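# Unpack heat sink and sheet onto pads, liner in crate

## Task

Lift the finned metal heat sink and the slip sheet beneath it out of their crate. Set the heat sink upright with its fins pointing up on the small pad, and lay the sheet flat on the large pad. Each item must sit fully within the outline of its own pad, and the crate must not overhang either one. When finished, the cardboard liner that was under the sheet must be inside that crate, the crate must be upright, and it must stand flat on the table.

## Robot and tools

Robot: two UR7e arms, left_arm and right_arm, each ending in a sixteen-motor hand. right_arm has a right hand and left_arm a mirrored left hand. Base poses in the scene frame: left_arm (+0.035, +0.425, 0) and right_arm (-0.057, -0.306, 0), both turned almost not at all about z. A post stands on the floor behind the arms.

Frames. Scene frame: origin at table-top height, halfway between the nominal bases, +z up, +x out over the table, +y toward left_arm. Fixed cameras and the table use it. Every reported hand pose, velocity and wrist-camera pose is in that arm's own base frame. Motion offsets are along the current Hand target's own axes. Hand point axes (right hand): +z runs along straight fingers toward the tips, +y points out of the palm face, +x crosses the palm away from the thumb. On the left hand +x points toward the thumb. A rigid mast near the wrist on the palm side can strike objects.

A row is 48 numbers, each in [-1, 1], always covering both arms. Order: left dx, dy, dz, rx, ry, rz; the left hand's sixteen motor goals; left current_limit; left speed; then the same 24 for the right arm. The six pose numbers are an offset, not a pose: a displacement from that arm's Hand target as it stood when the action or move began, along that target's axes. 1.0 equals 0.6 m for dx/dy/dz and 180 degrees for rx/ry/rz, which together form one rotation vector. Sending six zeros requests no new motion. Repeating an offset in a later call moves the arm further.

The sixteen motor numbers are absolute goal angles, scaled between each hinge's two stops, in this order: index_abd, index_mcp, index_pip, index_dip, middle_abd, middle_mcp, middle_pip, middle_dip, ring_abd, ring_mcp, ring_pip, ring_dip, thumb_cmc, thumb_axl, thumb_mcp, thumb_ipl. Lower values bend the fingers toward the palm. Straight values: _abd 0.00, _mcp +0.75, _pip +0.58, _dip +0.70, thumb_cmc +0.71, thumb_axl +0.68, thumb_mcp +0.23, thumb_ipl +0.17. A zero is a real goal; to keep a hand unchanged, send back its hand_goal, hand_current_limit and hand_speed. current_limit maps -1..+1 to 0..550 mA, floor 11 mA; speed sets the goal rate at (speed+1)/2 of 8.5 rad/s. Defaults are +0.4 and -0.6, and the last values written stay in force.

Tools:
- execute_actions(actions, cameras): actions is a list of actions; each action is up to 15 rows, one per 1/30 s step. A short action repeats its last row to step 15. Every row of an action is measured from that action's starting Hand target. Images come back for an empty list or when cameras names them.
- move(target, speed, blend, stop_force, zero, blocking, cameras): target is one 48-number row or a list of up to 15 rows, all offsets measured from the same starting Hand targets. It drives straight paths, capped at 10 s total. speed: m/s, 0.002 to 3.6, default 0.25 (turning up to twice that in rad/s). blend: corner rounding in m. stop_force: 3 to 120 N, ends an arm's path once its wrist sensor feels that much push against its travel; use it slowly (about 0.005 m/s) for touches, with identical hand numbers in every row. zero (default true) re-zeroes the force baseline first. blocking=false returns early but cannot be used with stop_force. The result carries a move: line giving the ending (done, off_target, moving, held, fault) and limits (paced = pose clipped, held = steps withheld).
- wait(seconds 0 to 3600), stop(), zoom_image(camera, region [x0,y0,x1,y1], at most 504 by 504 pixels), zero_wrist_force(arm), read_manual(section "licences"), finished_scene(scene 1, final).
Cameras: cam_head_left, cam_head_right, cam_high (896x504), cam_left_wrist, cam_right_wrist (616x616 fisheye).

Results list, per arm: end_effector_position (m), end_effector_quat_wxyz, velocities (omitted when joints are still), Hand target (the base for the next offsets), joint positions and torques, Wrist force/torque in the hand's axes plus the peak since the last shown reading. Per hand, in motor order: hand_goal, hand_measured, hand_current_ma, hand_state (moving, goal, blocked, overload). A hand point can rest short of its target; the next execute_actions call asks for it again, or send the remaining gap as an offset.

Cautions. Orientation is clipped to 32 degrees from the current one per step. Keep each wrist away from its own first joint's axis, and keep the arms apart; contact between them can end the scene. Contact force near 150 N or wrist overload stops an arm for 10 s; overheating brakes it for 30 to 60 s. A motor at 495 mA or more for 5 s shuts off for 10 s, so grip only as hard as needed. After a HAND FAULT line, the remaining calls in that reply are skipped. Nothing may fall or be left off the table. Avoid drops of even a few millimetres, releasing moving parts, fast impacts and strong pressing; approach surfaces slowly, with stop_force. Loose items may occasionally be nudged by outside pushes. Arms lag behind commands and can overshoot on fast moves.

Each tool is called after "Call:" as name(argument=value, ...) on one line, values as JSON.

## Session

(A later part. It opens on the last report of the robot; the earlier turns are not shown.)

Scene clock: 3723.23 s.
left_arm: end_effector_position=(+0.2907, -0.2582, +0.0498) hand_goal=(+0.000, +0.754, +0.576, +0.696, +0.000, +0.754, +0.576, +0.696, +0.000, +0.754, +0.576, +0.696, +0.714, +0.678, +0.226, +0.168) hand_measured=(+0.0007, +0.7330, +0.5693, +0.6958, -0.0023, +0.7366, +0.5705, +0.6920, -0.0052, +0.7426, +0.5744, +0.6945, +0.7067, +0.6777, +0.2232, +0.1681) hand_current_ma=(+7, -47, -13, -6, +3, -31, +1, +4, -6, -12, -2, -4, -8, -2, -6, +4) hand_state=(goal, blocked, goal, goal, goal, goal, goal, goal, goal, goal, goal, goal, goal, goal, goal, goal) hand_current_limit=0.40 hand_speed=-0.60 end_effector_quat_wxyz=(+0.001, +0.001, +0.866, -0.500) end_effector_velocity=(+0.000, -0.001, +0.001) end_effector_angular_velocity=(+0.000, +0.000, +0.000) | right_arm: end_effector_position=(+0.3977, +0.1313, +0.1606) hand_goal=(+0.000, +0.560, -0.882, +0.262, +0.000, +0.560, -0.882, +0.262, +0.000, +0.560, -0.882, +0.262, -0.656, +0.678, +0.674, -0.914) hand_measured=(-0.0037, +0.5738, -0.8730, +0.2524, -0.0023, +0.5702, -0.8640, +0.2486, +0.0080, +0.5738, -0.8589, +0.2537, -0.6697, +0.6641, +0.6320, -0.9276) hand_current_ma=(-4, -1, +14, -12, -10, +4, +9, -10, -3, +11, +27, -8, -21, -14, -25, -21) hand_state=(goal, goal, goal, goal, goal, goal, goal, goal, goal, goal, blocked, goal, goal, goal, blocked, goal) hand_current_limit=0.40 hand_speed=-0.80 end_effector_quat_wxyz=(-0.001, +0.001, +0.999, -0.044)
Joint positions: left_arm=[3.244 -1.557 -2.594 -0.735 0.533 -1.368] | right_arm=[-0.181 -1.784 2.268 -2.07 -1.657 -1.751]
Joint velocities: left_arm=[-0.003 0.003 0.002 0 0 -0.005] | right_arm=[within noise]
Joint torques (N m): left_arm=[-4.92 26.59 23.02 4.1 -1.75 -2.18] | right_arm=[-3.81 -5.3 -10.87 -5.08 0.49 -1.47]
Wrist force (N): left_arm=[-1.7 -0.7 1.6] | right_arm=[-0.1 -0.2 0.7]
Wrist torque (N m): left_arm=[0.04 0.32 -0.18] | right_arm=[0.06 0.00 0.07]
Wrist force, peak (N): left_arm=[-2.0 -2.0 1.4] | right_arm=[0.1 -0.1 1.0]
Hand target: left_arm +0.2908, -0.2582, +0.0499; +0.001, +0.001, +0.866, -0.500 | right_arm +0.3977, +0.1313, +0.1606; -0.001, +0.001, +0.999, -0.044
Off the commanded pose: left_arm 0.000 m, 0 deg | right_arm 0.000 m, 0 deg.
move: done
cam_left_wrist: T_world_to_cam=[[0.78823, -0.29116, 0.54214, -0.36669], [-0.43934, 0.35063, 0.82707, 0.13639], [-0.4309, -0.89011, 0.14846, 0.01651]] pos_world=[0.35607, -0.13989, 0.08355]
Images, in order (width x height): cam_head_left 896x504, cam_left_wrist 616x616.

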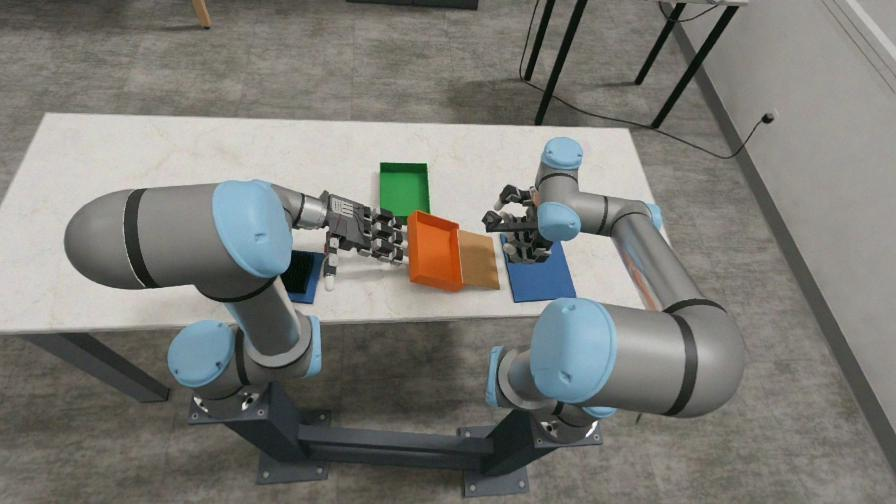

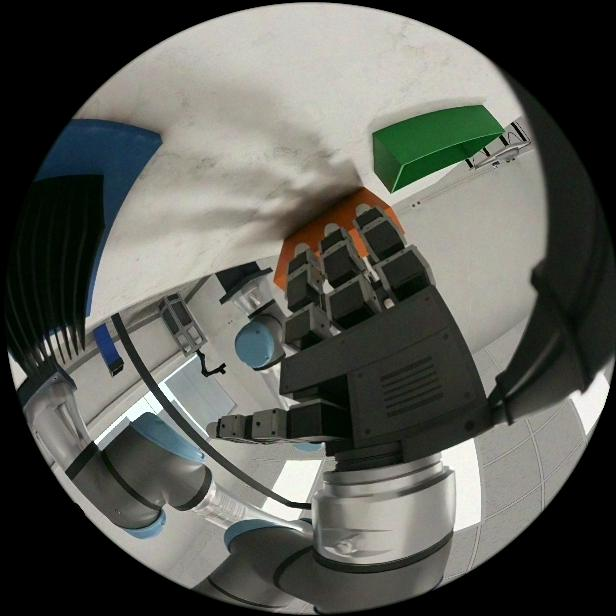

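Call:
move(target=[0,0,0,0,0,0,0,0.754,0.576,0.696,0,0.754,0.576,0.696,0,0.754,0.576,0.696,0.714,0.678,0.226,0.168,0.4,-0.6,0,0,0,0,0,0,0,0.754,0.576,0.696,0,0.754,0.576,0.696,0,0.754,0.576,0.696,-0.657,0.677,0.674,-0.9135,0.4,-0.7], speed=0.03)

Call:
move(target=[0,0,0,0,0,0,0,0.754,0.576,0.696,0,0.754,0.576,0.696,0,0.754,0.576,0.696,0.714,0.678,0.226,0.168,0.4,-0.6,0,0.159,-0.002,0,0,0,0,0.754,0.576,0.696,0,0.754,0.576,0.696,0,0.754,0.576,0.696,-0.657,0.677,0.674,-0.9135,0.4,-0.7], speed=0.06, cameras=["cam_right_wrist","cam_head_left","cam_high"])

Call:
zoom_image(camera="cam_head_left", region=[430, 190, 540, 300])

Call:
zoom_image(camera="cam_high", region=[470, 110, 640, 250])

Scene clock: 3765.40 s.
left_arm: end_effector_position=(+0.2908, -0.2582, +0.0499) hand_goal=(+0.000, +0.754, +0.576, +0.696, +0.000, +0.754, +0.576, +0.696, +0.000, +0.754, +0.576, +0.696, +0.714, +0.678, +0.226, +0.168) hand_measured=(+0.0021, +0.7318, +0.5693, +0.6958, -0.0023, +0.7378, +0.5718, +0.6920, -0.0037, +0.7426, +0.5744, +0.6945, +0.7067, +0.6777, +0.2242, +0.1681) hand_current_ma=(+2, -52, -22, -8, +2, -35, -1, +2, -4, -18, +0, +1, -7, +0, +0, +9) hand_state=(goal, blocked, goal, goal, goal, goal, goal, goal, goal, goal, goal, goal, goal, goal, goal, goal) hand_current_limit=0.40 hand_speed=-0.60 end_effector_quat_wxyz=(+0.001, +0.001, +0.866, -0.500) | right_arm: end_effector_position=(+0.3977, +0.1313, +0.1606) hand_goal=(+0.000, +0.754, +0.576, +0.696, +0.000, +0.754, +0.576, +0.696, +0.000, +0.754, +0.576, +0.696, -0.656, +0.678, +0.674, -0.914) hand_measured=(-0.0037, +0.7474, +0.5616, +0.6881, -0.0037, +0.7486, +0.5577, +0.6856, +0.0065, +0.7462, +0.5603, +0.6881, -0.6697, +0.6641, +0.6320, -0.9276) hand_current_ma=(+2, -3, -10, -8, -18, -8, -24, -4, +12, +3, -3, -14, -8, -13, -42, -22) hand_state=(goal, goal, goal, goal, goal, goal, goal, goal, goal, goal, goal, goal, goal, goal, blocked, goal) hand_current_limit=0.40 hand_speed=-0.70 end_effector_quat_wxyz=(-0.001, +0.001, +0.999, -0.044)
Joint positions: left_arm=[3.244 -1.557 -2.594 -0.735 0.533 -1.368] | right_arm=[-0.181 -1.784 2.268 -2.07 -1.657 -1.751]
Joint torques (N m): left_arm=[-6.6 25.01 23.42 1.36 -2.48 -1.96] | right_arm=[-0.23 -4.83 -10.74 -4.98 -0.34 0.36]
Wrist force (N): left_arm=[-1.6 -0.6 1.9] | right_arm=[0.2 0.2 0.6]
Wrist torque (N m): left_arm=[0.02 0.35 -0.19] | right_arm=[0.06 -0.03 0.10]
Wrist force, peak (N): left_arm=[-1.9 -0.7 1.8] | right_arm=[-0.1 0.1 1.0]
Hand target: left_arm +0.2908, -0.2582, +0.0499; +0.001, +0.001, +0.866, -0.500 | right_arm +0.3977, +0.1313, +0.1606; -0.001, +0.001, +0.999, -0.044
Off the commanded pose: left_arm 0.000 m, 0 deg | right_arm 0.000 m, 0 deg.
move: done

Scene clock: 3767.33 s.
left_arm: end_effector_position=(+0.2908, -0.2582, +0.0499) hand_goal=(+0.000, +0.754, +0.576, +0.696, +0.000, +0.754, +0.576, +0.696, +0.000, +0.754, +0.576, +0.696, +0.714, +0.678, +0.226, +0.168) hand_measured=(+0.0007, +0.7318, +0.5705, +0.6945, -0.0023, +0.7378, +0.5718, +0.6920, -0.0052, +0.7414, +0.5731, +0.6932, +0.7067, +0.6777, +0.2232, +0.1672) hand_current_ma=(+8, -52, -14, -6, +3, -28, +3, -1, +1, -13, -4, +0, -4, +0, -6, +10) hand_state=(goal, blocked, goal, goal, goal, goal, goal, goal, goal, goal, goal, goal, goal, goal, goal, goal) hand_current_limit=0.40 hand_speed=-0.60 end_effector_quat_wxyz=(+0.001, +0.001, +0.866, -0.500) | right_arm: end_effector_position=(+0.3979, +0.2264, +0.1535) hand_goal=(+0.000, +0.754, +0.576, +0.696, +0.000, +0.754, +0.576, +0.696, +0.000, +0.754, +0.576, +0.696, -0.656, +0.678, +0.674, -0.914) hand_measured=(-0.0037, +0.7486, +0.5616, +0.6881, -0.0023, +0.7486, +0.5577, +0.6856, +0.0065, +0.7462, +0.5603, +0.6894, -0.6710, +0.6641, +0.6320, -0.9285) hand_current_ma=(-9, +0, -1, -7, -9, -7, -18, -1, -1, -7, +0, -20, -7, -16, -39, -17) hand_state=(goal, goal, goal, goal, goal, goal, goal, goal, goal, goal, goal, goal, goal, goal, blocked, goal) hand_current_limit=0.40 hand_speed=-0.70 end_effector_quat_wxyz=(-0.001, +0.001, +0.999, -0.044)
Joint positions: left_arm=[3.244 -1.557 -2.594 -0.735 0.533 -1.368] | right_arm=[0.075 -1.699 2.215 -2.079 -1.658 -1.494]
Joint torques (N m): left_arm=[-6.86 24.74 24.47 2.71 -2.08 -2.09] | right_arm=[-4.03 -23.66 -11.23 -3.36 -0.87 -2.36]
Wrist force (N): left_arm=[-1.4 -0.8 2.0] | right_arm=[-0.2 0.1 0.6]
Wrist torque (N m): left_arm=[0.00 0.32 -0.16] | right_arm=[0.06 0.01 -0.02]
Wrist force, peak (N): left_arm=[-1.5 -0.9 2.0] | right_arm=[0.0 1.1 0.6]
Hand target: left_arm +0.2908, -0.2582, +0.0499; +0.001, +0.001, +0.866, -0.500 | right_arm +0.3978, +0.2264, +0.1534; -0.001, +0.001, +0.999, -0.044
Off the commanded pose: left_arm 0.000 m, 0 deg | right_arm 0.000 m, 0 deg.
move: done
cam_right_wrist: T_world_to_cam=[[0.77637, 0.62244, -0.09911, -0.39413], [0.44355, -0.42784, 0.78754, -0.25013], [0.4478, -0.65538, -0.60824, 0.18526]] pos_world=[0.33397, 0.25972, 0.27061]
Images, in order (width x height): cam_head_left 896x504, cam_high 896x504, cam_right_wrist 616x616.

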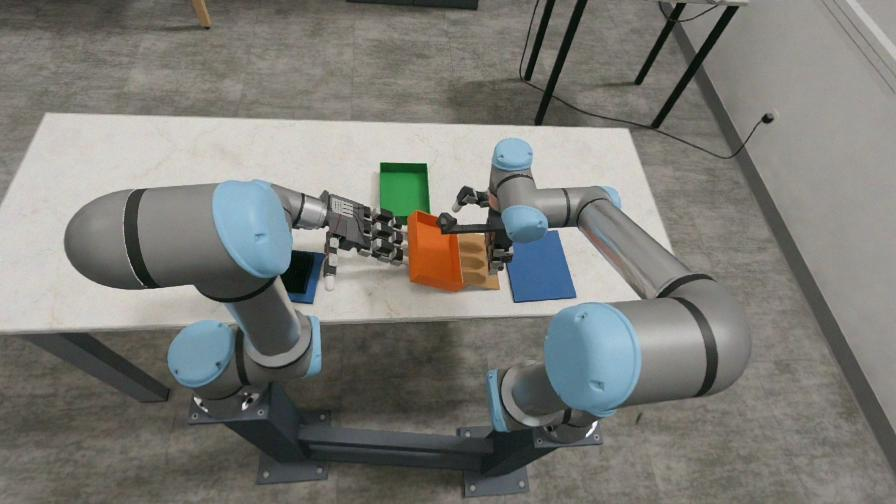

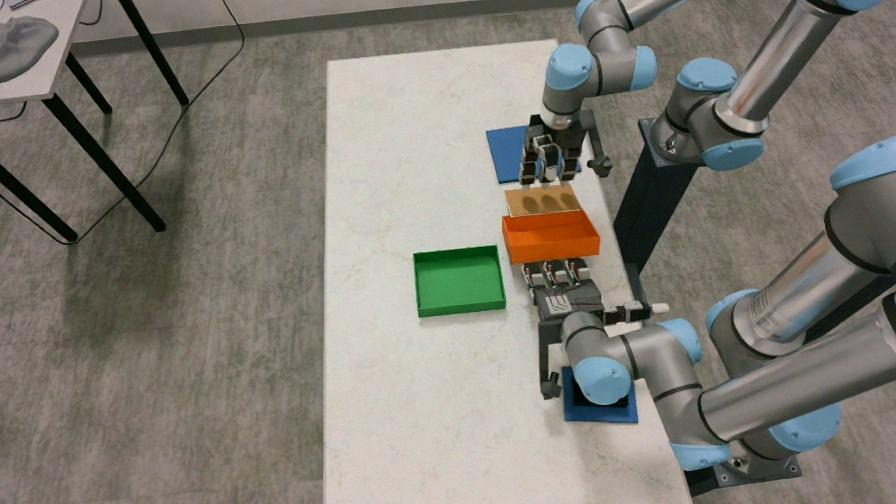

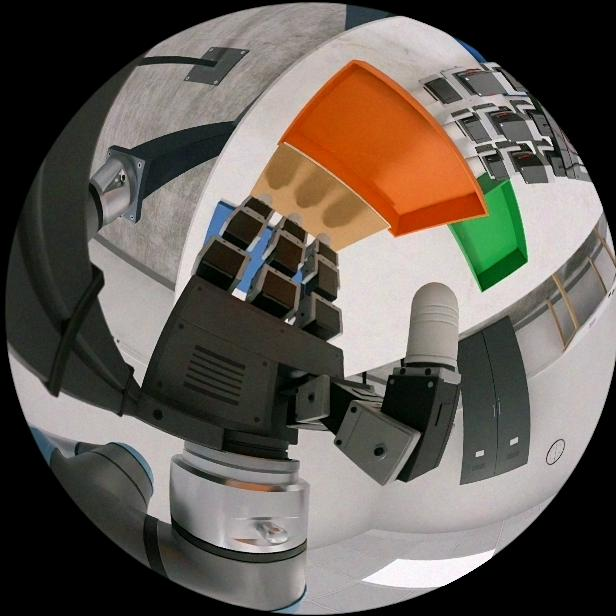

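Scaled by 4.582 from the camera's image (finer frame: 1280x720).

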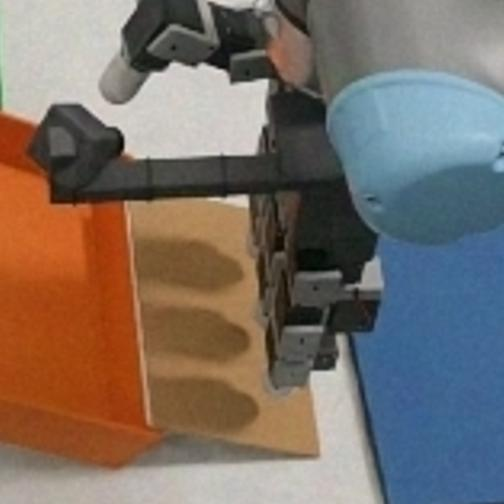

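Scaled by 2.965 from the camera's image (finer frame: 1280x720).

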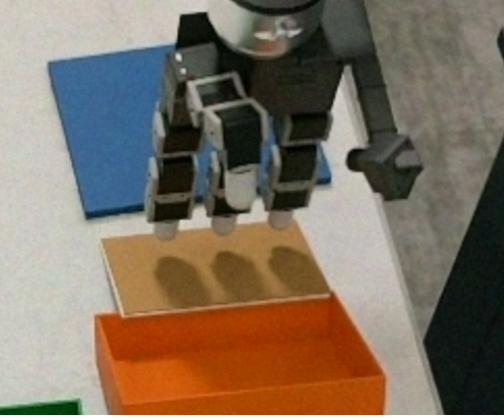

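Call:
move(target=[0,0,0,0,0,0,0,0.754,0.576,0.696,0,0.754,0.576,0.696,0,0.754,0.576,0.696,0.714,0.678,0.226,0.168,0.4,-0.6,0,0.0032,0.0365,0,0,0,0,0.754,0.576,0.696,0,0.754,0.576,0.696,0,0.754,0.576,0.696,-0.657,0.677,0.674,-0.9135,0.4,-0.7], speed=0.01, stop_force=3, cameras=["cam_right_wrist","cam_head_left","cam_high"])

Call:
zoom_image(camera="cam_high", region=[470, 110, 640, 250])

Scene clock: 3775.60 s.
left_arm: end_effector_position=(+0.2908, -0.2582, +0.0499) hand_goal=(+0.000, +0.754, +0.576, +0.696, +0.000, +0.754, +0.576, +0.696, +0.000, +0.754, +0.576, +0.696, +0.714, +0.678, +0.226, +0.168) hand_measured=(+0.0021, +0.7342, +0.5693, +0.6958, -0.0023, +0.7378, +0.5731, +0.6920, -0.0052, +0.7414, +0.5718, +0.6932, +0.7067, +0.6767, +0.2232, +0.1681) hand_current_ma=(+10, -52, -22, -9, +6, -29, +1, +1, +1, -17, +3, -1, -6, -1, -3, +6) hand_state=(goal, blocked, goal, goal, goal, goal, goal, goal, goal, goal, goal, goal, goal, goal, goal, goal) hand_current_limit=0.40 hand_speed=-0.60 end_effector_quat_wxyz=(+0.001, +0.001, +0.866, -0.500) | right_arm: end_effector_position=(+0.3978, +0.2264, +0.1324) hand_goal=(+0.000, +0.754, +0.576, +0.696, +0.000, +0.754, +0.576, +0.696, +0.000, +0.754, +0.576, +0.696, -0.656, +0.678, +0.674, -0.914) hand_measured=(-0.0037, +0.7486, +0.5629, +0.6830, -0.0023, +0.7486, +0.5577, +0.6856, +0.0080, +0.7462, +0.5590, +0.6869, -0.6710, +0.6641, +0.6320, -0.9285) hand_current_ma=(-7, -5, +2, -22, -14, -18, -26, -6, +17, +6, -5, -15, -16, -16, -48, -17) hand_state=(goal, goal, goal, goal, goal, goal, goal, goal, goal, goal, goal, goal, goal, goal, blocked, goal) hand_current_limit=0.40 hand_speed=-0.70 end_effector_quat_wxyz=(-0.001, +0.001, +0.999, -0.044)
Joint positions: left_arm=[3.244 -1.557 -2.594 -0.735 0.533 -1.368] | right_arm=[0.075 -1.666 2.25 -2.147 -1.658 -1.494]
Joint torques (N m): left_arm=[-6.18 25.39 23.8 5.29 -0.87 -1.78] | right_arm=[-0.94 -23.42 -26.45 -1.88 -1.12 0.66]
Wrist force (N): left_arm=[-1.5 -0.9 1.8] | right_arm=[-0.4 -0.4 -2.2]
Wrist torque (N m): left_arm=[0.01 0.33 -0.17] | right_arm=[0.25 0.08 -0.05]
Wrist force, peak (N): left_arm=[-1.6 -0.8 2.1] | right_arm=[0.0 0.0 -4.5]
Hand target: left_arm +0.2908, -0.2582, +0.0499; +0.001, +0.001, +0.866, -0.500 | right_arm +0.3978, +0.2264, +0.1324; -0.001, +0.001, +0.999, -0.044 (not the last commanded pose)
Off the commanded pose: left_arm 0.000 m, 0 deg | right_arm 0.001 m, 0 deg.
move: contact (right_arm)
cam_right_wrist: T_world_to_cam=[[0.77634, 0.62245, -0.09926, -0.39602], [0.44367, -0.42778, 0.7875, -0.23347], [0.44771, -0.65541, -0.60827, 0.17256]] pos_world=[0.33377, 0.25972, 0.24951]
Images, in order (width x height): cam_head_left 896x504, cam_high 896x504, cam_right_wrist 616x616.

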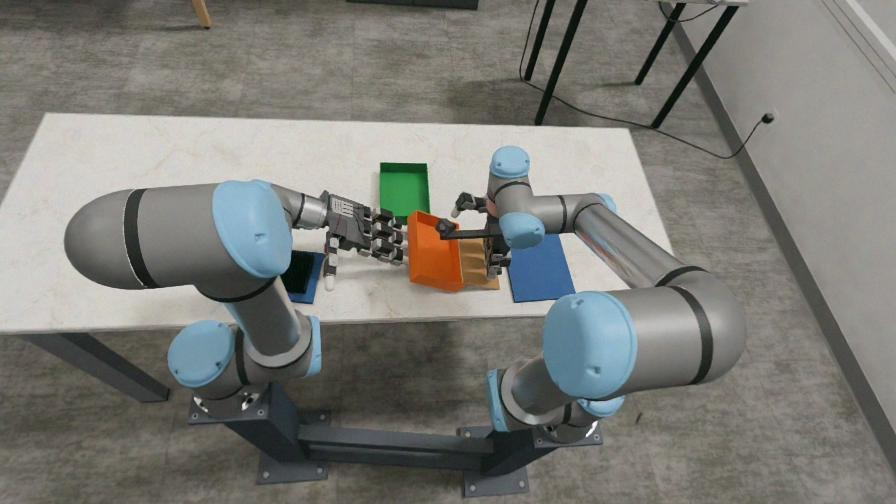

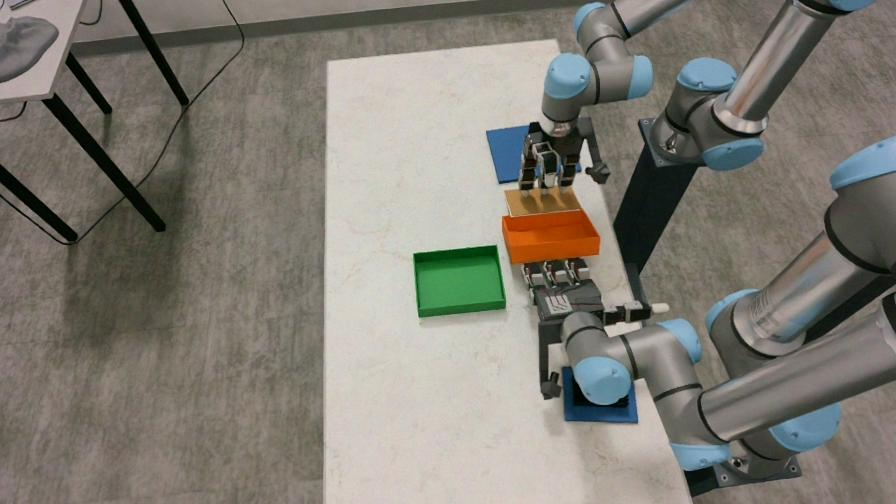

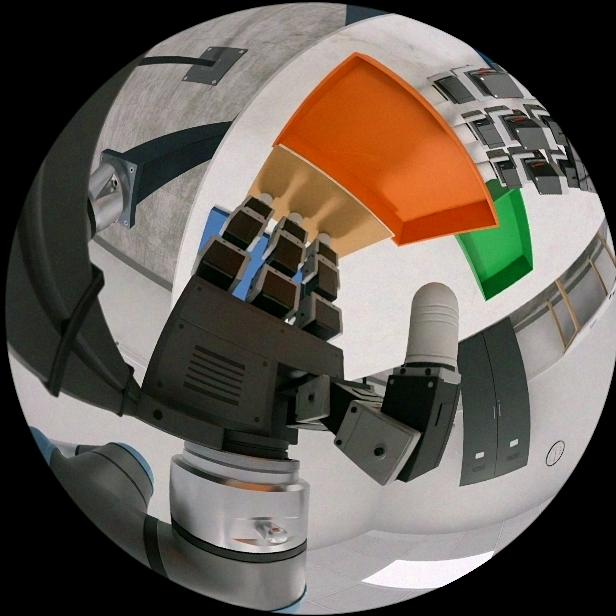

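Scaled by 2.965 from the camera's image (finer frame: 1280x720).

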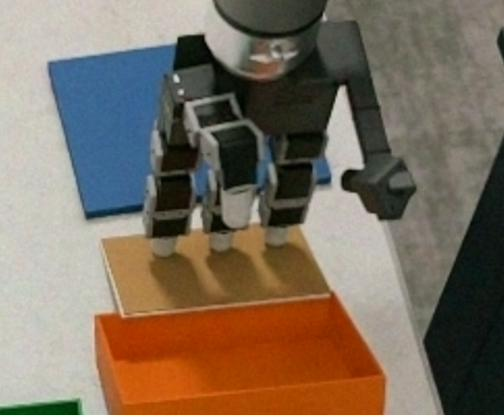

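Call:
move(target=[0,0,0,0,0,0,0,0.754,0.576,0.696,0,0.754,0.576,0.696,0,0.754,0.576,0.696,0.714,0.678,0.226,0.168,0.4,-0.6,0,0.0485,-0.0193,0,0,0,0,0.754,0.576,0.696,0,0.754,0.576,0.696,0,0.754,0.576,0.696,-0.657,0.677,0.674,-0.9135,0.4,-0.7], speed=0.015, stop_force=8, cameras=["cam_right_wrist","cam_head_left","cam_high"])

Call:
zoom_image(camera="cam_high", region=[470, 110, 640, 250])

Call:
zoom_image(camera="cam_head_left", region=[430, 190, 540, 300])

Scene clock: 3787.37 s.
left_arm: end_effector_position=(+0.2908, -0.2582, +0.0499) hand_goal=(+0.000, +0.754, +0.576, +0.696, +0.000, +0.754, +0.576, +0.696, +0.000, +0.754, +0.576, +0.696, +0.714, +0.678, +0.226, +0.168) hand_measured=(+0.0021, +0.7306, +0.5693, +0.6945, -0.0023, +0.7378, +0.5718, +0.6920, -0.0037, +0.7414, +0.5731, +0.6945, +0.7067, +0.6777, +0.2242, +0.1672) hand_current_ma=(+8, -49, -17, -11, +6, -30, +5, +2, -1, -10, +1, -1, -7, +2, -8, +11) hand_state=(goal, blocked, goal, goal, goal, goal, goal, goal, goal, goal, goal, goal, goal, goal, goal, goal) hand_current_limit=0.40 hand_speed=-0.60 end_effector_quat_wxyz=(+0.001, +0.001, +0.866, -0.500) | right_arm: end_effector_position=(+0.3978, +0.2564, +0.1414) hand_goal=(+0.000, +0.754, +0.576, +0.696, +0.000, +0.754, +0.576, +0.696, +0.000, +0.754, +0.576, +0.696, -0.656, +0.678, +0.674, -0.914) hand_measured=(-0.0037, +0.7511, +0.5693, +0.6881, -0.0037, +0.7498, +0.5641, +0.6869, +0.0065, +0.7462, +0.5641, +0.6894, -0.6710, +0.6641, +0.6320, -0.9276) hand_current_ma=(-15, +0, -4, -13, -5, -6, -16, -10, +4, -7, +4, -14, -13, -17, -37, -8) hand_state=(goal, goal, goal, goal, goal, goal, goal, goal, goal, goal, goal, goal, goal, goal, blocked, goal) hand_current_limit=0.40 hand_speed=-0.70 end_effector_quat_wxyz=(-0.001, +0.001, +0.999, -0.044)
Joint positions: left_arm=[3.244 -1.557 -2.594 -0.735 0.533 -1.368] | right_arm=[0.151 -1.648 2.205 -2.113 -1.657 -1.418]
Joint torques (N m): left_arm=[-5.89 24.74 23.92 5.15 -0.04 -1.59] | right_arm=[-7.42 -21.78 -10.04 -4.96 0.88 -2.33]
Wrist force (N): left_arm=[-1.6 -0.7 1.7] | right_arm=[-0.1 -0.3 0.2]
Wrist torque (N m): left_arm=[0.03 0.32 -0.17] | right_arm=[0.08 0.01 -0.02]
Wrist force, peak (N): left_arm=[-1.7 -1.0 1.9] | right_arm=[-0.5 -0.5 -2.5]
Hand target: left_arm +0.2908, -0.2582, +0.0499; +0.001, +0.001, +0.866, -0.500 | right_arm +0.3978, +0.2564, +0.1414; -0.001, +0.001, +0.999, -0.044
Off the commanded pose: left_arm 0.000 m, 0 deg | right_arm 0.000 m, 0 deg.
move: done
cam_right_wrist: T_world_to_cam=[[0.77634, 0.62245, -0.09926, -0.41387], [0.44367, -0.42778, 0.7875, -0.22777], [0.44771, -0.65541, -0.60827, 0.19765]] pos_world=[0.33387, 0.28972, 0.25851]
Images, in order (width x height): cam_head_left 896x504, cam_high 896x504, cam_right_wrist 616x616.

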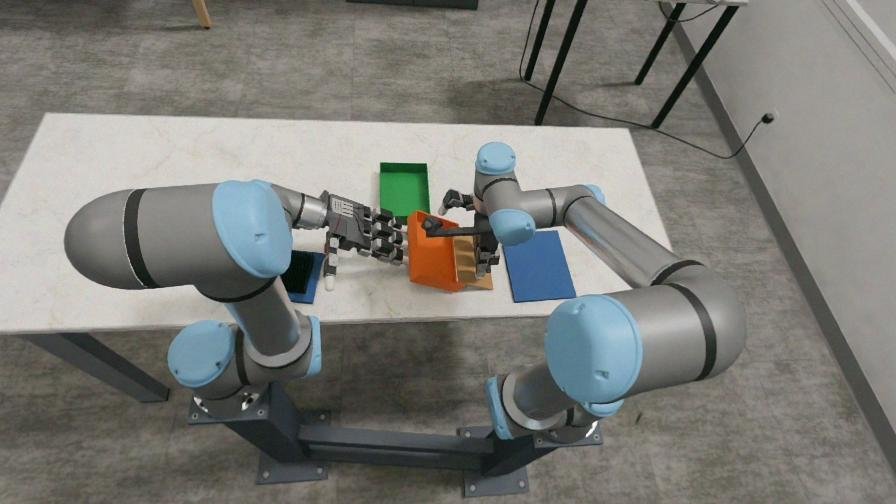

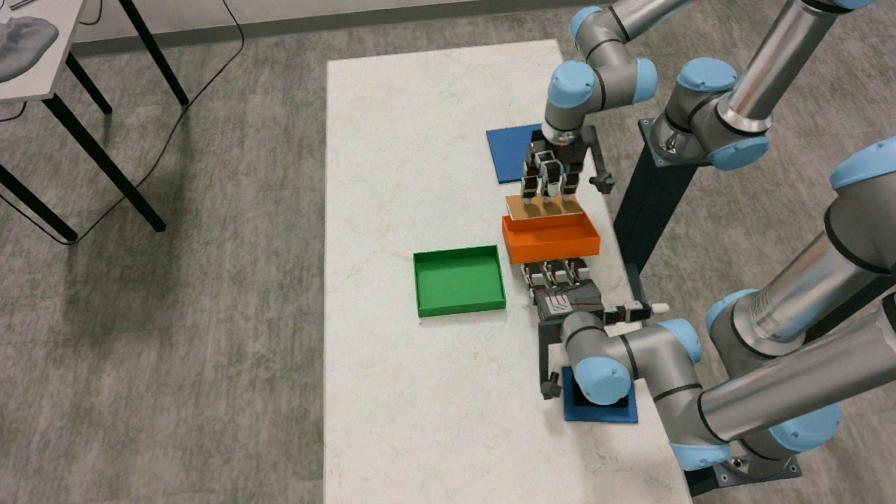

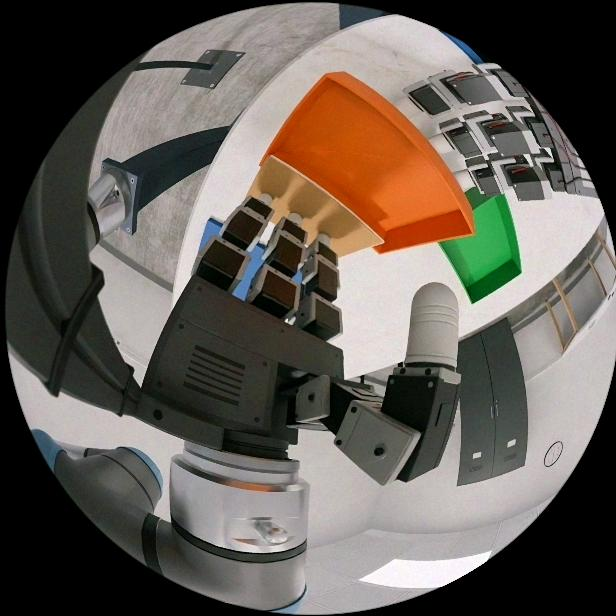

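Scaled by 2.965 from the camera's image (finer frame: 1280x720).

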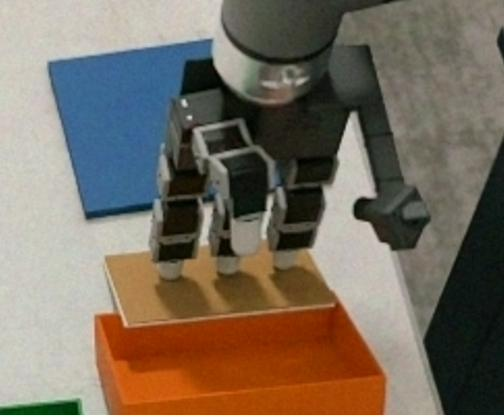

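Scaled by 4.582 from the camera's image (finer frame: 1280x720).

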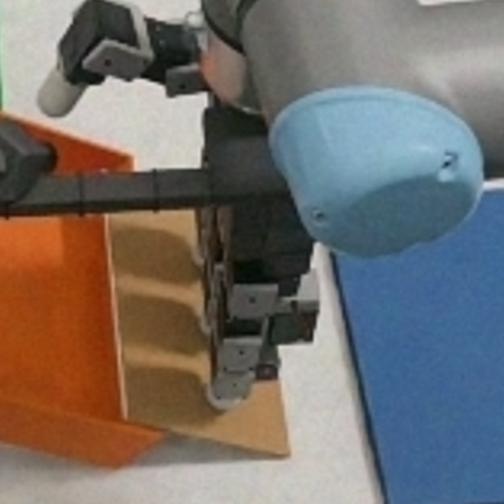

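Call:
move(target=[0,0,0,0,0,0,0,0.754,0.576,0.696,0,0.754,0.576,0.696,0,0.754,0.576,0.696,0.714,0.678,0.226,0.168,0.4,-0.6,0,-0.0022,-0.0249,0,0,0,0,0.754,0.576,0.696,0,0.754,0.576,0.696,0,0.754,0.576,0.696,-0.657,0.677,0.674,-0.9135,0.4,-0.7], speed=0.03)

Call:
move(target=[0,0.0358,-0.0076,0,0,0,0,0.754,0.576,0.696,0,0.754,0.576,0.696,0,0.754,0.576,0.696,0.714,0.678,0.226,0.168,0.4,-0.6,0,0,0,0,0,0,0,0.754,0.576,0.696,0,0.754,0.576,0.696,0,0.754,0.576,0.696,-0.657,0.677,0.674,-0.9135,0.4,-0.7], speed=0.03, cameras=["cam_head_left","cam_high","cam_left_wrist"])

Call:
zoom_image(camera="cam_high", region=[470, 110, 640, 300])

Call:
zoom_image(camera="cam_head_left", region=[390, 190, 540, 300])

Scene clock: 3824.93 s.
left_arm: end_effector_position=(+0.2908, -0.2582, +0.0499) hand_goal=(+0.000, +0.754, +0.576, +0.696, +0.000, +0.754, +0.576, +0.696, +0.000, +0.754, +0.576, +0.696, +0.714, +0.678, +0.226, +0.168) hand_measured=(+0.0036, +0.7318, +0.5705, +0.6958, -0.0023, +0.7378, +0.5718, +0.6920, -0.0052, +0.7414, +0.5731, +0.6932, +0.7067, +0.6777, +0.2232, +0.1672) hand_current_ma=(+5, -55, -16, -9, +5, -30, +1, +1, -1, -13, +0, -4, -13, +6, -7, +8) hand_state=(goal, blocked, goal, goal, goal, goal, goal, goal, goal, goal, goal, goal, goal, goal, goal, goal) hand_current_limit=0.40 hand_speed=-0.60 end_effector_quat_wxyz=(+0.001, +0.001, +0.866, -0.500) | right_arm: end_effector_position=(+0.3979, +0.2564, +0.1565) hand_goal=(+0.000, +0.754, +0.576, +0.696, +0.000, +0.754, +0.576, +0.696, +0.000, +0.754, +0.576, +0.696, -0.656, +0.678, +0.674, -0.914) hand_measured=(-0.0023, +0.7486, +0.5641, +0.6894, -0.0023, +0.7486, +0.5603, +0.6869, +0.0065, +0.7462, +0.5629, +0.6894, -0.6710, +0.6641, +0.6320, -0.9276) hand_current_ma=(-13, -5, -10, -8, -10, -15, -25, -1, +4, -8, -7, -5, -5, -22, -46, -12) hand_state=(goal, goal, goal, goal, goal, goal, goal, goal, goal, goal, goal, goal, goal, goal, blocked, goal) hand_current_limit=0.40 hand_speed=-0.70 end_effector_quat_wxyz=(-0.001, +0.001, +0.999, -0.044) end_effector_velocity=(+0.000, +0.000, -0.001) end_effector_angular_velocity=(+0.000, -0.002, -0.001)
Joint positions: left_arm=[3.244 -1.557 -2.594 -0.735 0.533 -1.368] | right_arm=[0.151 -1.67 2.18 -2.066 -1.657 -1.418]
Joint velocities: left_arm=[within noise] | right_arm=[0 0.001 0.002 -0.005 0 0.001]
Joint torques (N m): left_arm=[-6.13 24.99 22.99 5.05 -0.06 -1.46] | right_arm=[-7.16 -10.32 -11.2 -4.98 0.88 -2.4]
Wrist force (N): left_arm=[-1.6 -0.8 1.7] | right_arm=[0.0 -0.1 0.8]
Wrist torque (N m): left_arm=[0.02 0.34 -0.18] | right_arm=[0.01 -0.02 -0.01]
Wrist force, peak (N): left_arm=[-1.7 -0.9 1.9] | right_arm=[0.4 0.4 1.0]
Hand target: left_arm +0.2908, -0.2582, +0.0499; +0.001, +0.001, +0.866, -0.500 | right_arm +0.3979, +0.2564, +0.1564; -0.001, +0.001, +0.999, -0.044
Off the commanded pose: left_arm 0.000 m, 0 deg | right_arm 0.000 m, 0 deg.
move: done

Scene clock: 3826.00 s.
left_arm: end_effector_position=(+0.2907, -0.2435, +0.0335) hand_goal=(+0.000, +0.754, +0.576, +0.696, +0.000, +0.754, +0.576, +0.696, +0.000, +0.754, +0.576, +0.696, +0.714, +0.678, +0.226, +0.168) hand_measured=(+0.0021, +0.7318, +0.5680, +0.6945, -0.0023, +0.7390, +0.5718, +0.6920, -0.0052, +0.7426, +0.5731, +0.6932, +0.7054, +0.6767, +0.2232, +0.1681) hand_current_ma=(+6, -49, -13, -6, +5, -34, +0, +2, -8, -16, +0, -1, -6, -2, -1, +10) hand_state=(goal, blocked, goal, goal, goal, goal, goal, goal, goal, goal, goal, goal, goal, goal, goal, goal) hand_current_limit=0.40 hand_speed=-0.60 end_effector_quat_wxyz=(+0.001, +0.001, +0.866, -0.500) | right_arm: end_effector_position=(+0.3979, +0.2564, +0.1564) hand_goal=(+0.000, +0.754, +0.576, +0.696, +0.000, +0.754, +0.576, +0.696, +0.000, +0.754, +0.576, +0.696, -0.656, +0.678, +0.674, -0.914) hand_measured=(-0.0023, +0.7486, +0.5641, +0.6894, -0.0023, +0.7486, +0.5603, +0.6869, +0.0065, +0.7462, +0.5616, +0.6894, -0.6710, +0.6641, +0.6320, -0.9285) hand_current_ma=(-3, -5, +0, -7, -7, -31, -18, +5, +7, -2, -22, -20, -15, -17, -46, -11) hand_state=(goal, goal, goal, goal, goal, goal, goal, goal, goal, goal, goal, goal, goal, goal, blocked, goal) hand_current_limit=0.40 hand_speed=-0.70 end_effector_quat_wxyz=(-0.001, +0.001, +0.999, -0.044)
Joint positions: left_arm=[3.292 -1.583 -2.61 -0.773 0.543 -1.275] | right_arm=[0.151 -1.67 2.18 -2.066 -1.657 -1.418]
Joint torques (N m): left_arm=[-6.55 23.49 20 4.71 -2.64 -2.27] | right_arm=[-6.79 -8.81 -10.16 -4.92 0.39 -1.92]
Wrist force (N): left_arm=[-1.8 -0.9 1.9] | right_arm=[-0.1 0.2 0.7]
Wrist torque (N m): left_arm=[-0.02 0.35 -0.18] | right_arm=[0.05 0.00 -0.02]
Wrist force, peak (N): left_arm=[-1.8 -0.8 2.2] | right_arm=[0.2 0.4 0.8]
Hand target: left_arm +0.2909, -0.2435, +0.0336; +0.001, +0.001, +0.866, -0.500 | right_arm +0.3979, +0.2564, +0.1564; -0.001, +0.001, +0.999, -0.044
Off the commanded pose: left_arm 0.000 m, 0 deg | right_arm 0.000 m, 0 deg.
move: done
cam_left_wrist: T_world_to_cam=[[0.78852, -0.29109, 0.54176, -0.35358], [-0.43892, 0.35069, 0.82727, 0.14464], [-0.43079, -0.89011, 0.14876, 0.03198]] pos_world=[0.35607, -0.12518, 0.06714]

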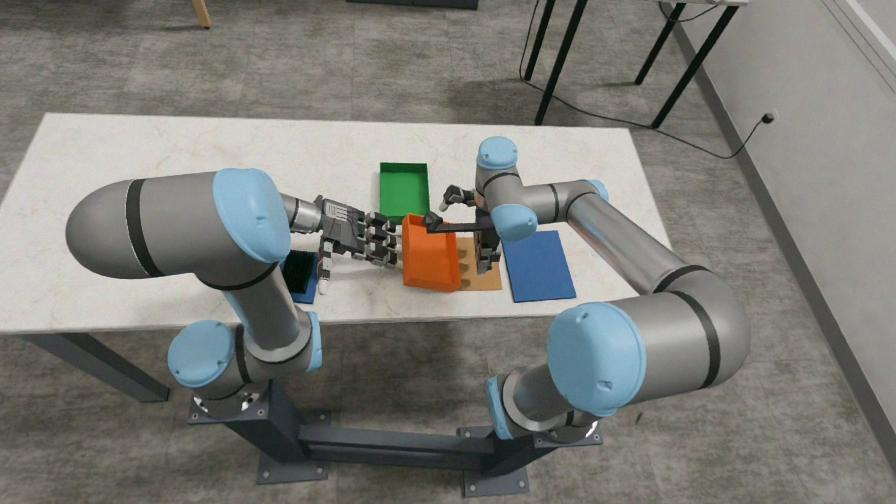

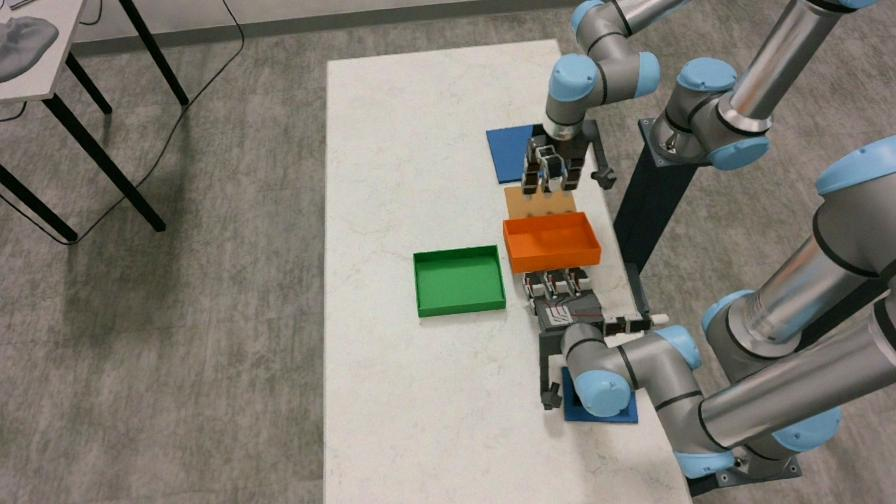

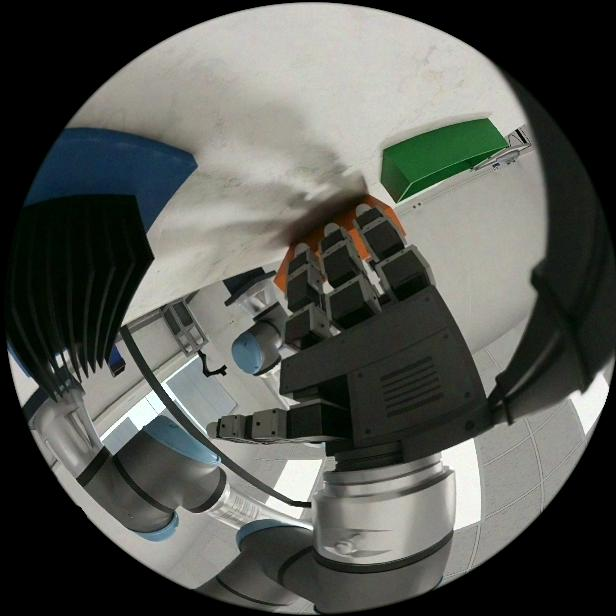

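Scaled by 2.653 from the camera's image (finer frame: 1280x720).

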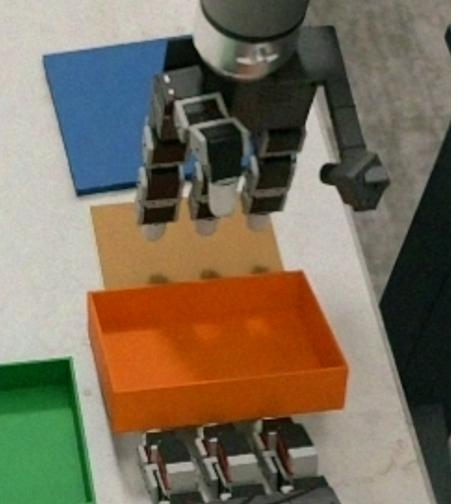

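Scaled by 3.360 from the camera's image (finer frame: 1280x720).

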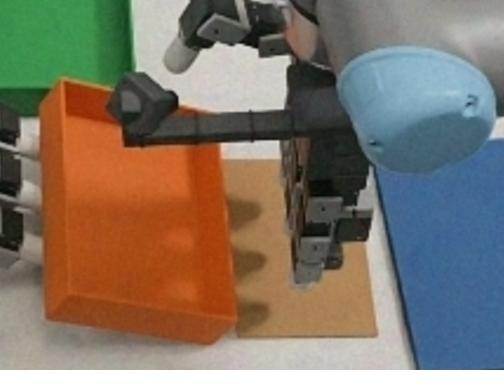

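Call:
move(target=[[0,0.0342,-0.0092,0,0,0,0,0.754,0.576,0.696,0,0.754,0.576,0.696,0,0.754,0.576,0.696,0.714,0.678,0.226,0.168,0.4,-0.6,0,0,0,0,0,0,0,0.754,0.576,0.696,0,0.754,0.576,0.696,0,0.754,0.576,0.696,-0.657,0.677,0.674,-0.9135,0.4,-0.7],[0,0.0633,-0.0597,0,0,0,0,0.754,0.576,0.696,0,0.754,0.576,0.696,0,0.754,0.576,0.696,0.714,0.678,0.226,0.168,0.4,-0.6,0,0,0,0,0,0,0,0.754,0.576,0.696,0,0.754,0.576,0.696,0,0.754,0.576,0.696,-0.657,0.677,0.674,-0.9135,0.4,-0.7]], speed=0.02, cameras=["cam_head_left","cam_high"])

Call:
zoom_image(camera="cam_head_left", region=[390, 190, 540, 300])

Call:
zoom_image(camera="cam_high", region=[470, 110, 640, 300])

Scene clock: 3907.70 s.
left_arm: end_effector_position=(+0.2910, -0.1935, +0.0187) hand_goal=(+0.000, +0.754, +0.576, +0.696, +0.000, +0.754, +0.576, +0.696, +0.000, +0.754, +0.576, +0.696, +0.714, +0.678, +0.226, +0.168) hand_measured=(+0.0021, +0.7318, +0.5705, +0.6958, -0.0023, +0.7390, +0.5718, +0.6920, -0.0052, +0.7414, +0.5731, +0.6932, +0.7067, +0.6767, +0.2232, +0.1681) hand_current_ma=(+9, -55, -16, -6, +5, -32, +3, +0, -1, -18, -3, +4, -5, -3, -5, +10) hand_state=(goal, blocked, goal, goal, goal, goal, goal, goal, goal, goal, goal, goal, goal, goal, goal, goal) hand_current_limit=0.40 hand_speed=-0.60 end_effector_quat_wxyz=(+0.001, +0.001, +0.866, -0.500) | right_arm: end_effector_position=(+0.3979, +0.2564, +0.1564) hand_goal=(+0.000, +0.754, +0.576, +0.696, +0.000, +0.754, +0.576, +0.696, +0.000, +0.754, +0.576, +0.696, -0.656, +0.678, +0.674, -0.914) hand_measured=(-0.0037, +0.7486, +0.5654, +0.6894, -0.0023, +0.7486, +0.5603, +0.6869, +0.0080, +0.7450, +0.5616, +0.6894, -0.6710, +0.6641, +0.6320, -0.9285) hand_current_ma=(-7, -5, +3, -8, -11, -8, -16, +6, +5, -6, +1, -18, -11, -32, -48, -12) hand_state=(goal, goal, goal, goal, goal, goal, goal, goal, goal, goal, goal, goal, goal, goal, blocked, goal) hand_current_limit=0.40 hand_speed=-0.70 end_effector_quat_wxyz=(-0.001, +0.001, +0.999, -0.044)
Joint positions: left_arm=[3.46 -1.549 -2.606 -1.052 0.605 -0.987] | right_arm=[0.151 -1.67 2.18 -2.066 -1.657 -1.418]
Joint torques (N m): left_arm=[-6.19 2.39 15.41 4.84 -2.89 -2.09] | right_arm=[-6.69 -9.69 -10.33 -4.97 -1.23 -0.25]
Wrist force (N): left_arm=[-1.2 -0.9 1.9] | right_arm=[0.3 0.3 0.5]
Wrist torque (N m): left_arm=[0.00 0.29 -0.16] | right_arm=[0.07 -0.05 0.02]
Wrist force, peak (N): left_arm=[-1.7 -0.9 2.3] | right_arm=[0.2 0.1 1.1]
Hand target: left_arm +0.2910, -0.1935, +0.0186; +0.001, +0.001, +0.866, -0.500 | right_arm +0.3979, +0.2564, +0.1564; -0.001, +0.001, +0.999, -0.044
Off the commanded pose: left_arm 0.000 m, 0 deg | right_arm 0.000 m, 0 deg.
move: done

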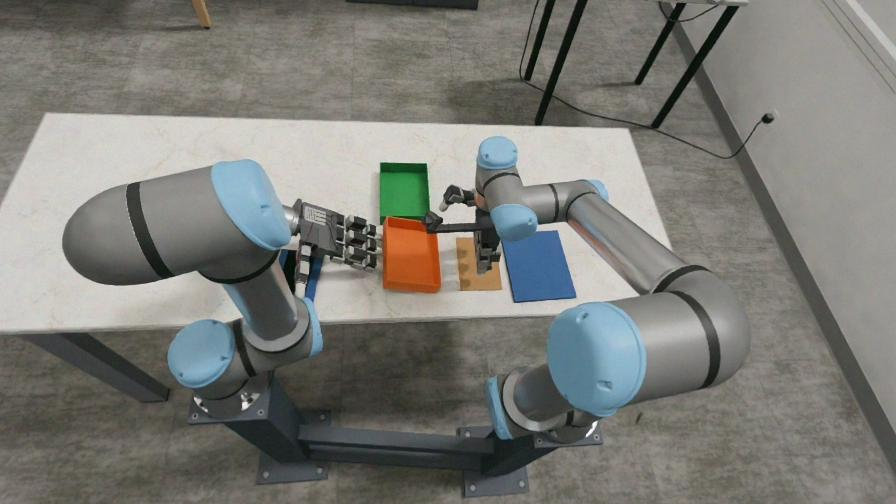

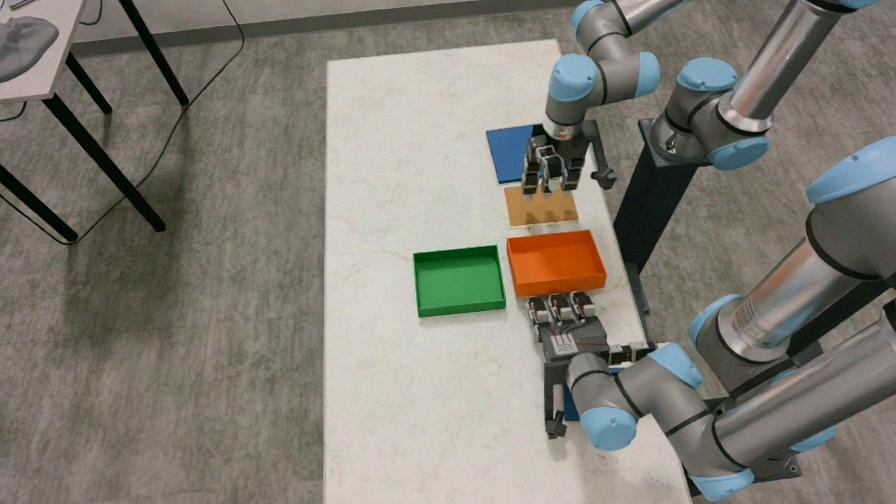

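Scaled by 3.360 from the camera's image (finer frame: 1280x720).

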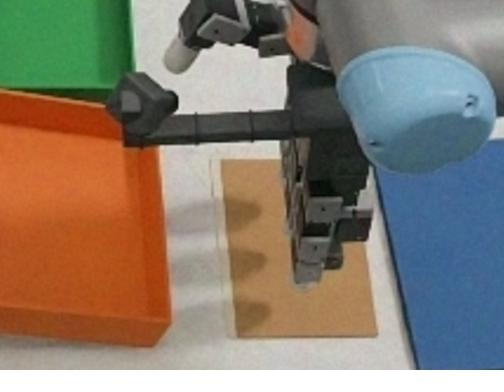

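Scaled by 2.653 from the camera's image (finer frame: 1280x720).

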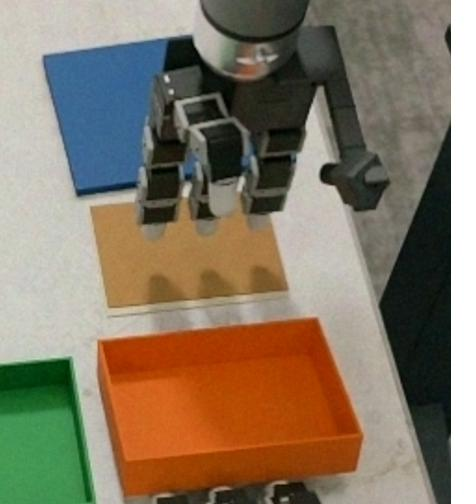

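Call:
move(target=[[0,-0.0699,-0.0789,0,0,0,0,0.754,0.576,0.696,0,0.754,0.576,0.696,0,0.754,0.576,0.696,0.714,0.678,0.226,0.168,0.4,-0.6,0,0,0,0,0,0,0,0.754,0.576,0.696,0,0.754,0.576,0.696,0,0.754,0.576,0.696,-0.657,0.677,0.674,-0.9135,0.4,-0.7],[0,-0.2998,0.0193,-0.1389,0,0,0,0.754,0.576,0.696,0,0.754,0.576,0.696,0,0.754,0.576,0.696,0.714,0.678,0.226,0.168,0.4,-0.6,0,0,0,0,0,0,0,0.754,0.576,0.696,0,0.754,0.576,0.696,0,0.754,0.576,0.696,-0.657,0.677,0.674,-0.9135,0.4,-0.7]], speed=0.08, blend=0.01, cameras=["cam_head_left","cam_high"])

Scene clock: 3964.73 s.
left_arm: end_effector_position=(+0.2906, -0.2935, +0.1685) hand_goal=(+0.000, +0.754, +0.576, +0.696, +0.000, +0.754, +0.576, +0.696, +0.000, +0.754, +0.576, +0.696, +0.714, +0.678, +0.226, +0.168) hand_measured=(+0.0021, +0.7330, +0.5693, +0.6958, -0.0008, +0.7354, +0.5705, +0.6920, -0.0037, +0.7354, +0.5667, +0.6932, +0.7067, +0.6767, +0.2242, +0.1681) hand_current_ma=(+12, -53, -16, -11, +10, -38, -4, +1, -2, -32, -3, +3, -12, +0, -7, +15) hand_state=(goal, blocked, goal, goal, goal, goal, goal, goal, goal, goal, goal, goal, goal, goal, goal, goal) hand_current_limit=0.40 hand_speed=-0.60 end_effector_quat_wxyz=(+0.001, +0.001, +0.954, -0.301) | right_arm: end_effector_position=(+0.3979, +0.2564, +0.1564) hand_goal=(+0.000, +0.754, +0.576, +0.696, +0.000, +0.754, +0.576, +0.696, +0.000, +0.754, +0.576, +0.696, -0.656, +0.678, +0.674, -0.914) hand_measured=(-0.0037, +0.7486, +0.5641, +0.6881, -0.0023, +0.7486, +0.5603, +0.6869, +0.0065, +0.7462, +0.5629, +0.6894, -0.6710, +0.6641, +0.6320, -0.9276) hand_current_ma=(-3, -1, +2, -2, -14, -8, -18, -3, -2, -3, +4, -16, -14, -17, -47, -7) hand_state=(goal, goal, goal, goal, goal, goal, goal, goal, goal, goal, goal, goal, goal, goal, blocked, goal) hand_current_limit=0.40 hand_speed=-0.70 end_effector_quat_wxyz=(-0.001, +0.001, +0.999, -0.044)
Joint positions: left_arm=[2.854 -1.4 -2.263 -0.851 0.989 -1.916] | right_arm=[0.151 -1.67 2.18 -2.066 -1.657 -1.418]
Joint torques (N m): left_arm=[-4.31 25.94 15.19 0.06 -0.79 0.35] | right_arm=[-7.42 -8.95 -10.5 -4.87 -1.36 1.7]
Wrist force (N): left_arm=[-1.0 -1.4 1.1] | right_arm=[-0.1 0.3 0.8]
Wrist torque (N m): left_arm=[-0.08 0.20 -0.02] | right_arm=[0.05 0.00 -0.02]
Wrist force, peak (N): left_arm=[-1.3 -0.4 2.6] | right_arm=[0.4 0.3 0.9]
Hand target: left_arm +0.2905, -0.2935, +0.1686; +0.001, +0.001, +0.954, -0.301 | right_arm +0.3979, +0.2564, +0.1564; -0.001, +0.001, +0.999, -0.044
Off the commanded pose: left_arm 0.000 m, 0 deg | right_arm 0.000 m, 0 deg.
move: done

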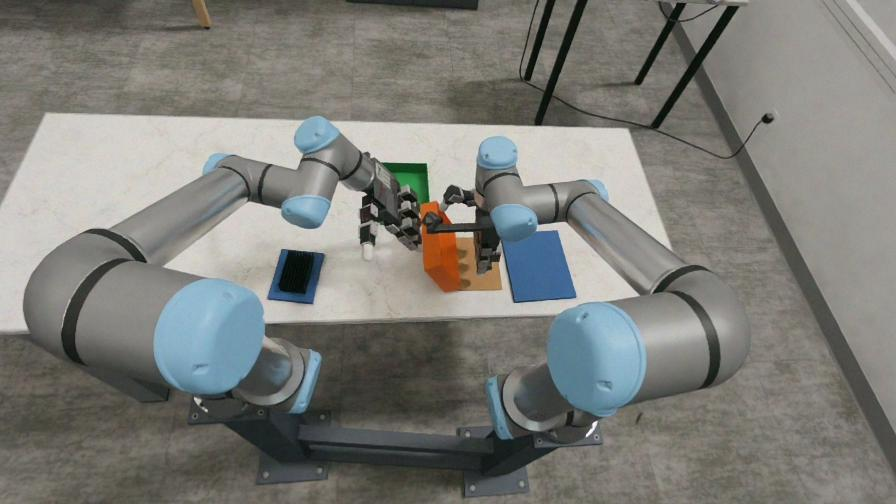

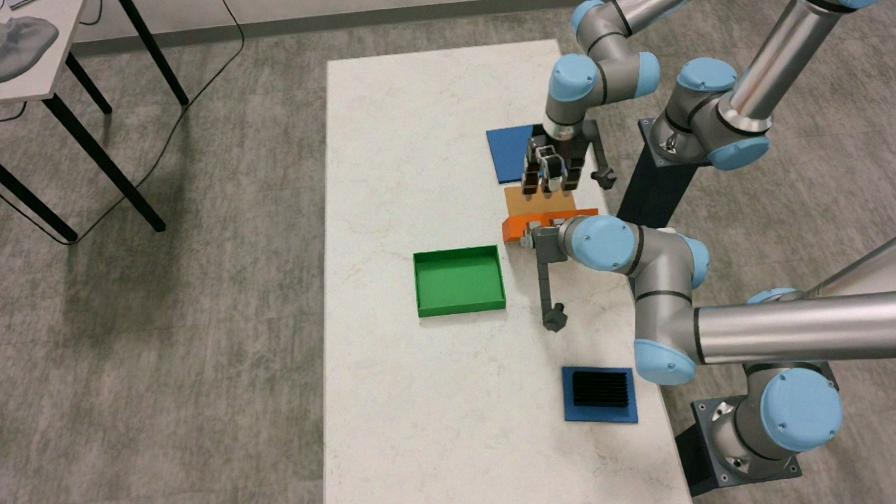

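Call:
zoom_image(camera="cam_head_left", region=[350, 180, 540, 310])

Call:
zoom_image(camera="cam_high", region=[470, 110, 640, 300])

Scaled by 2.653 from the camera's image (finer frame: 1280x720).

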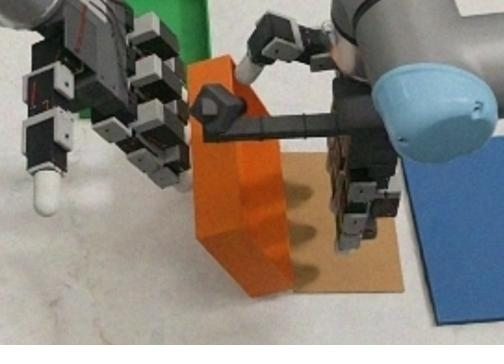

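Scaled by 2.653 from the camera's image (finer frame: 1280x720).

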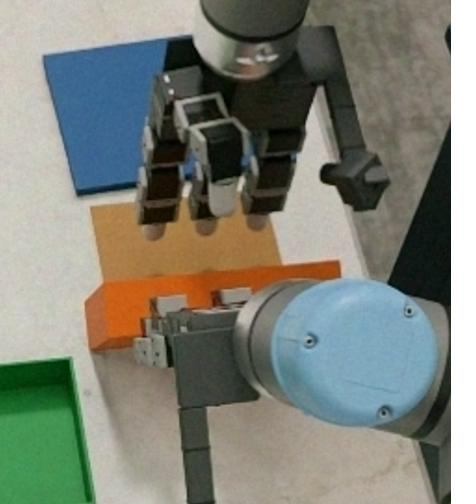

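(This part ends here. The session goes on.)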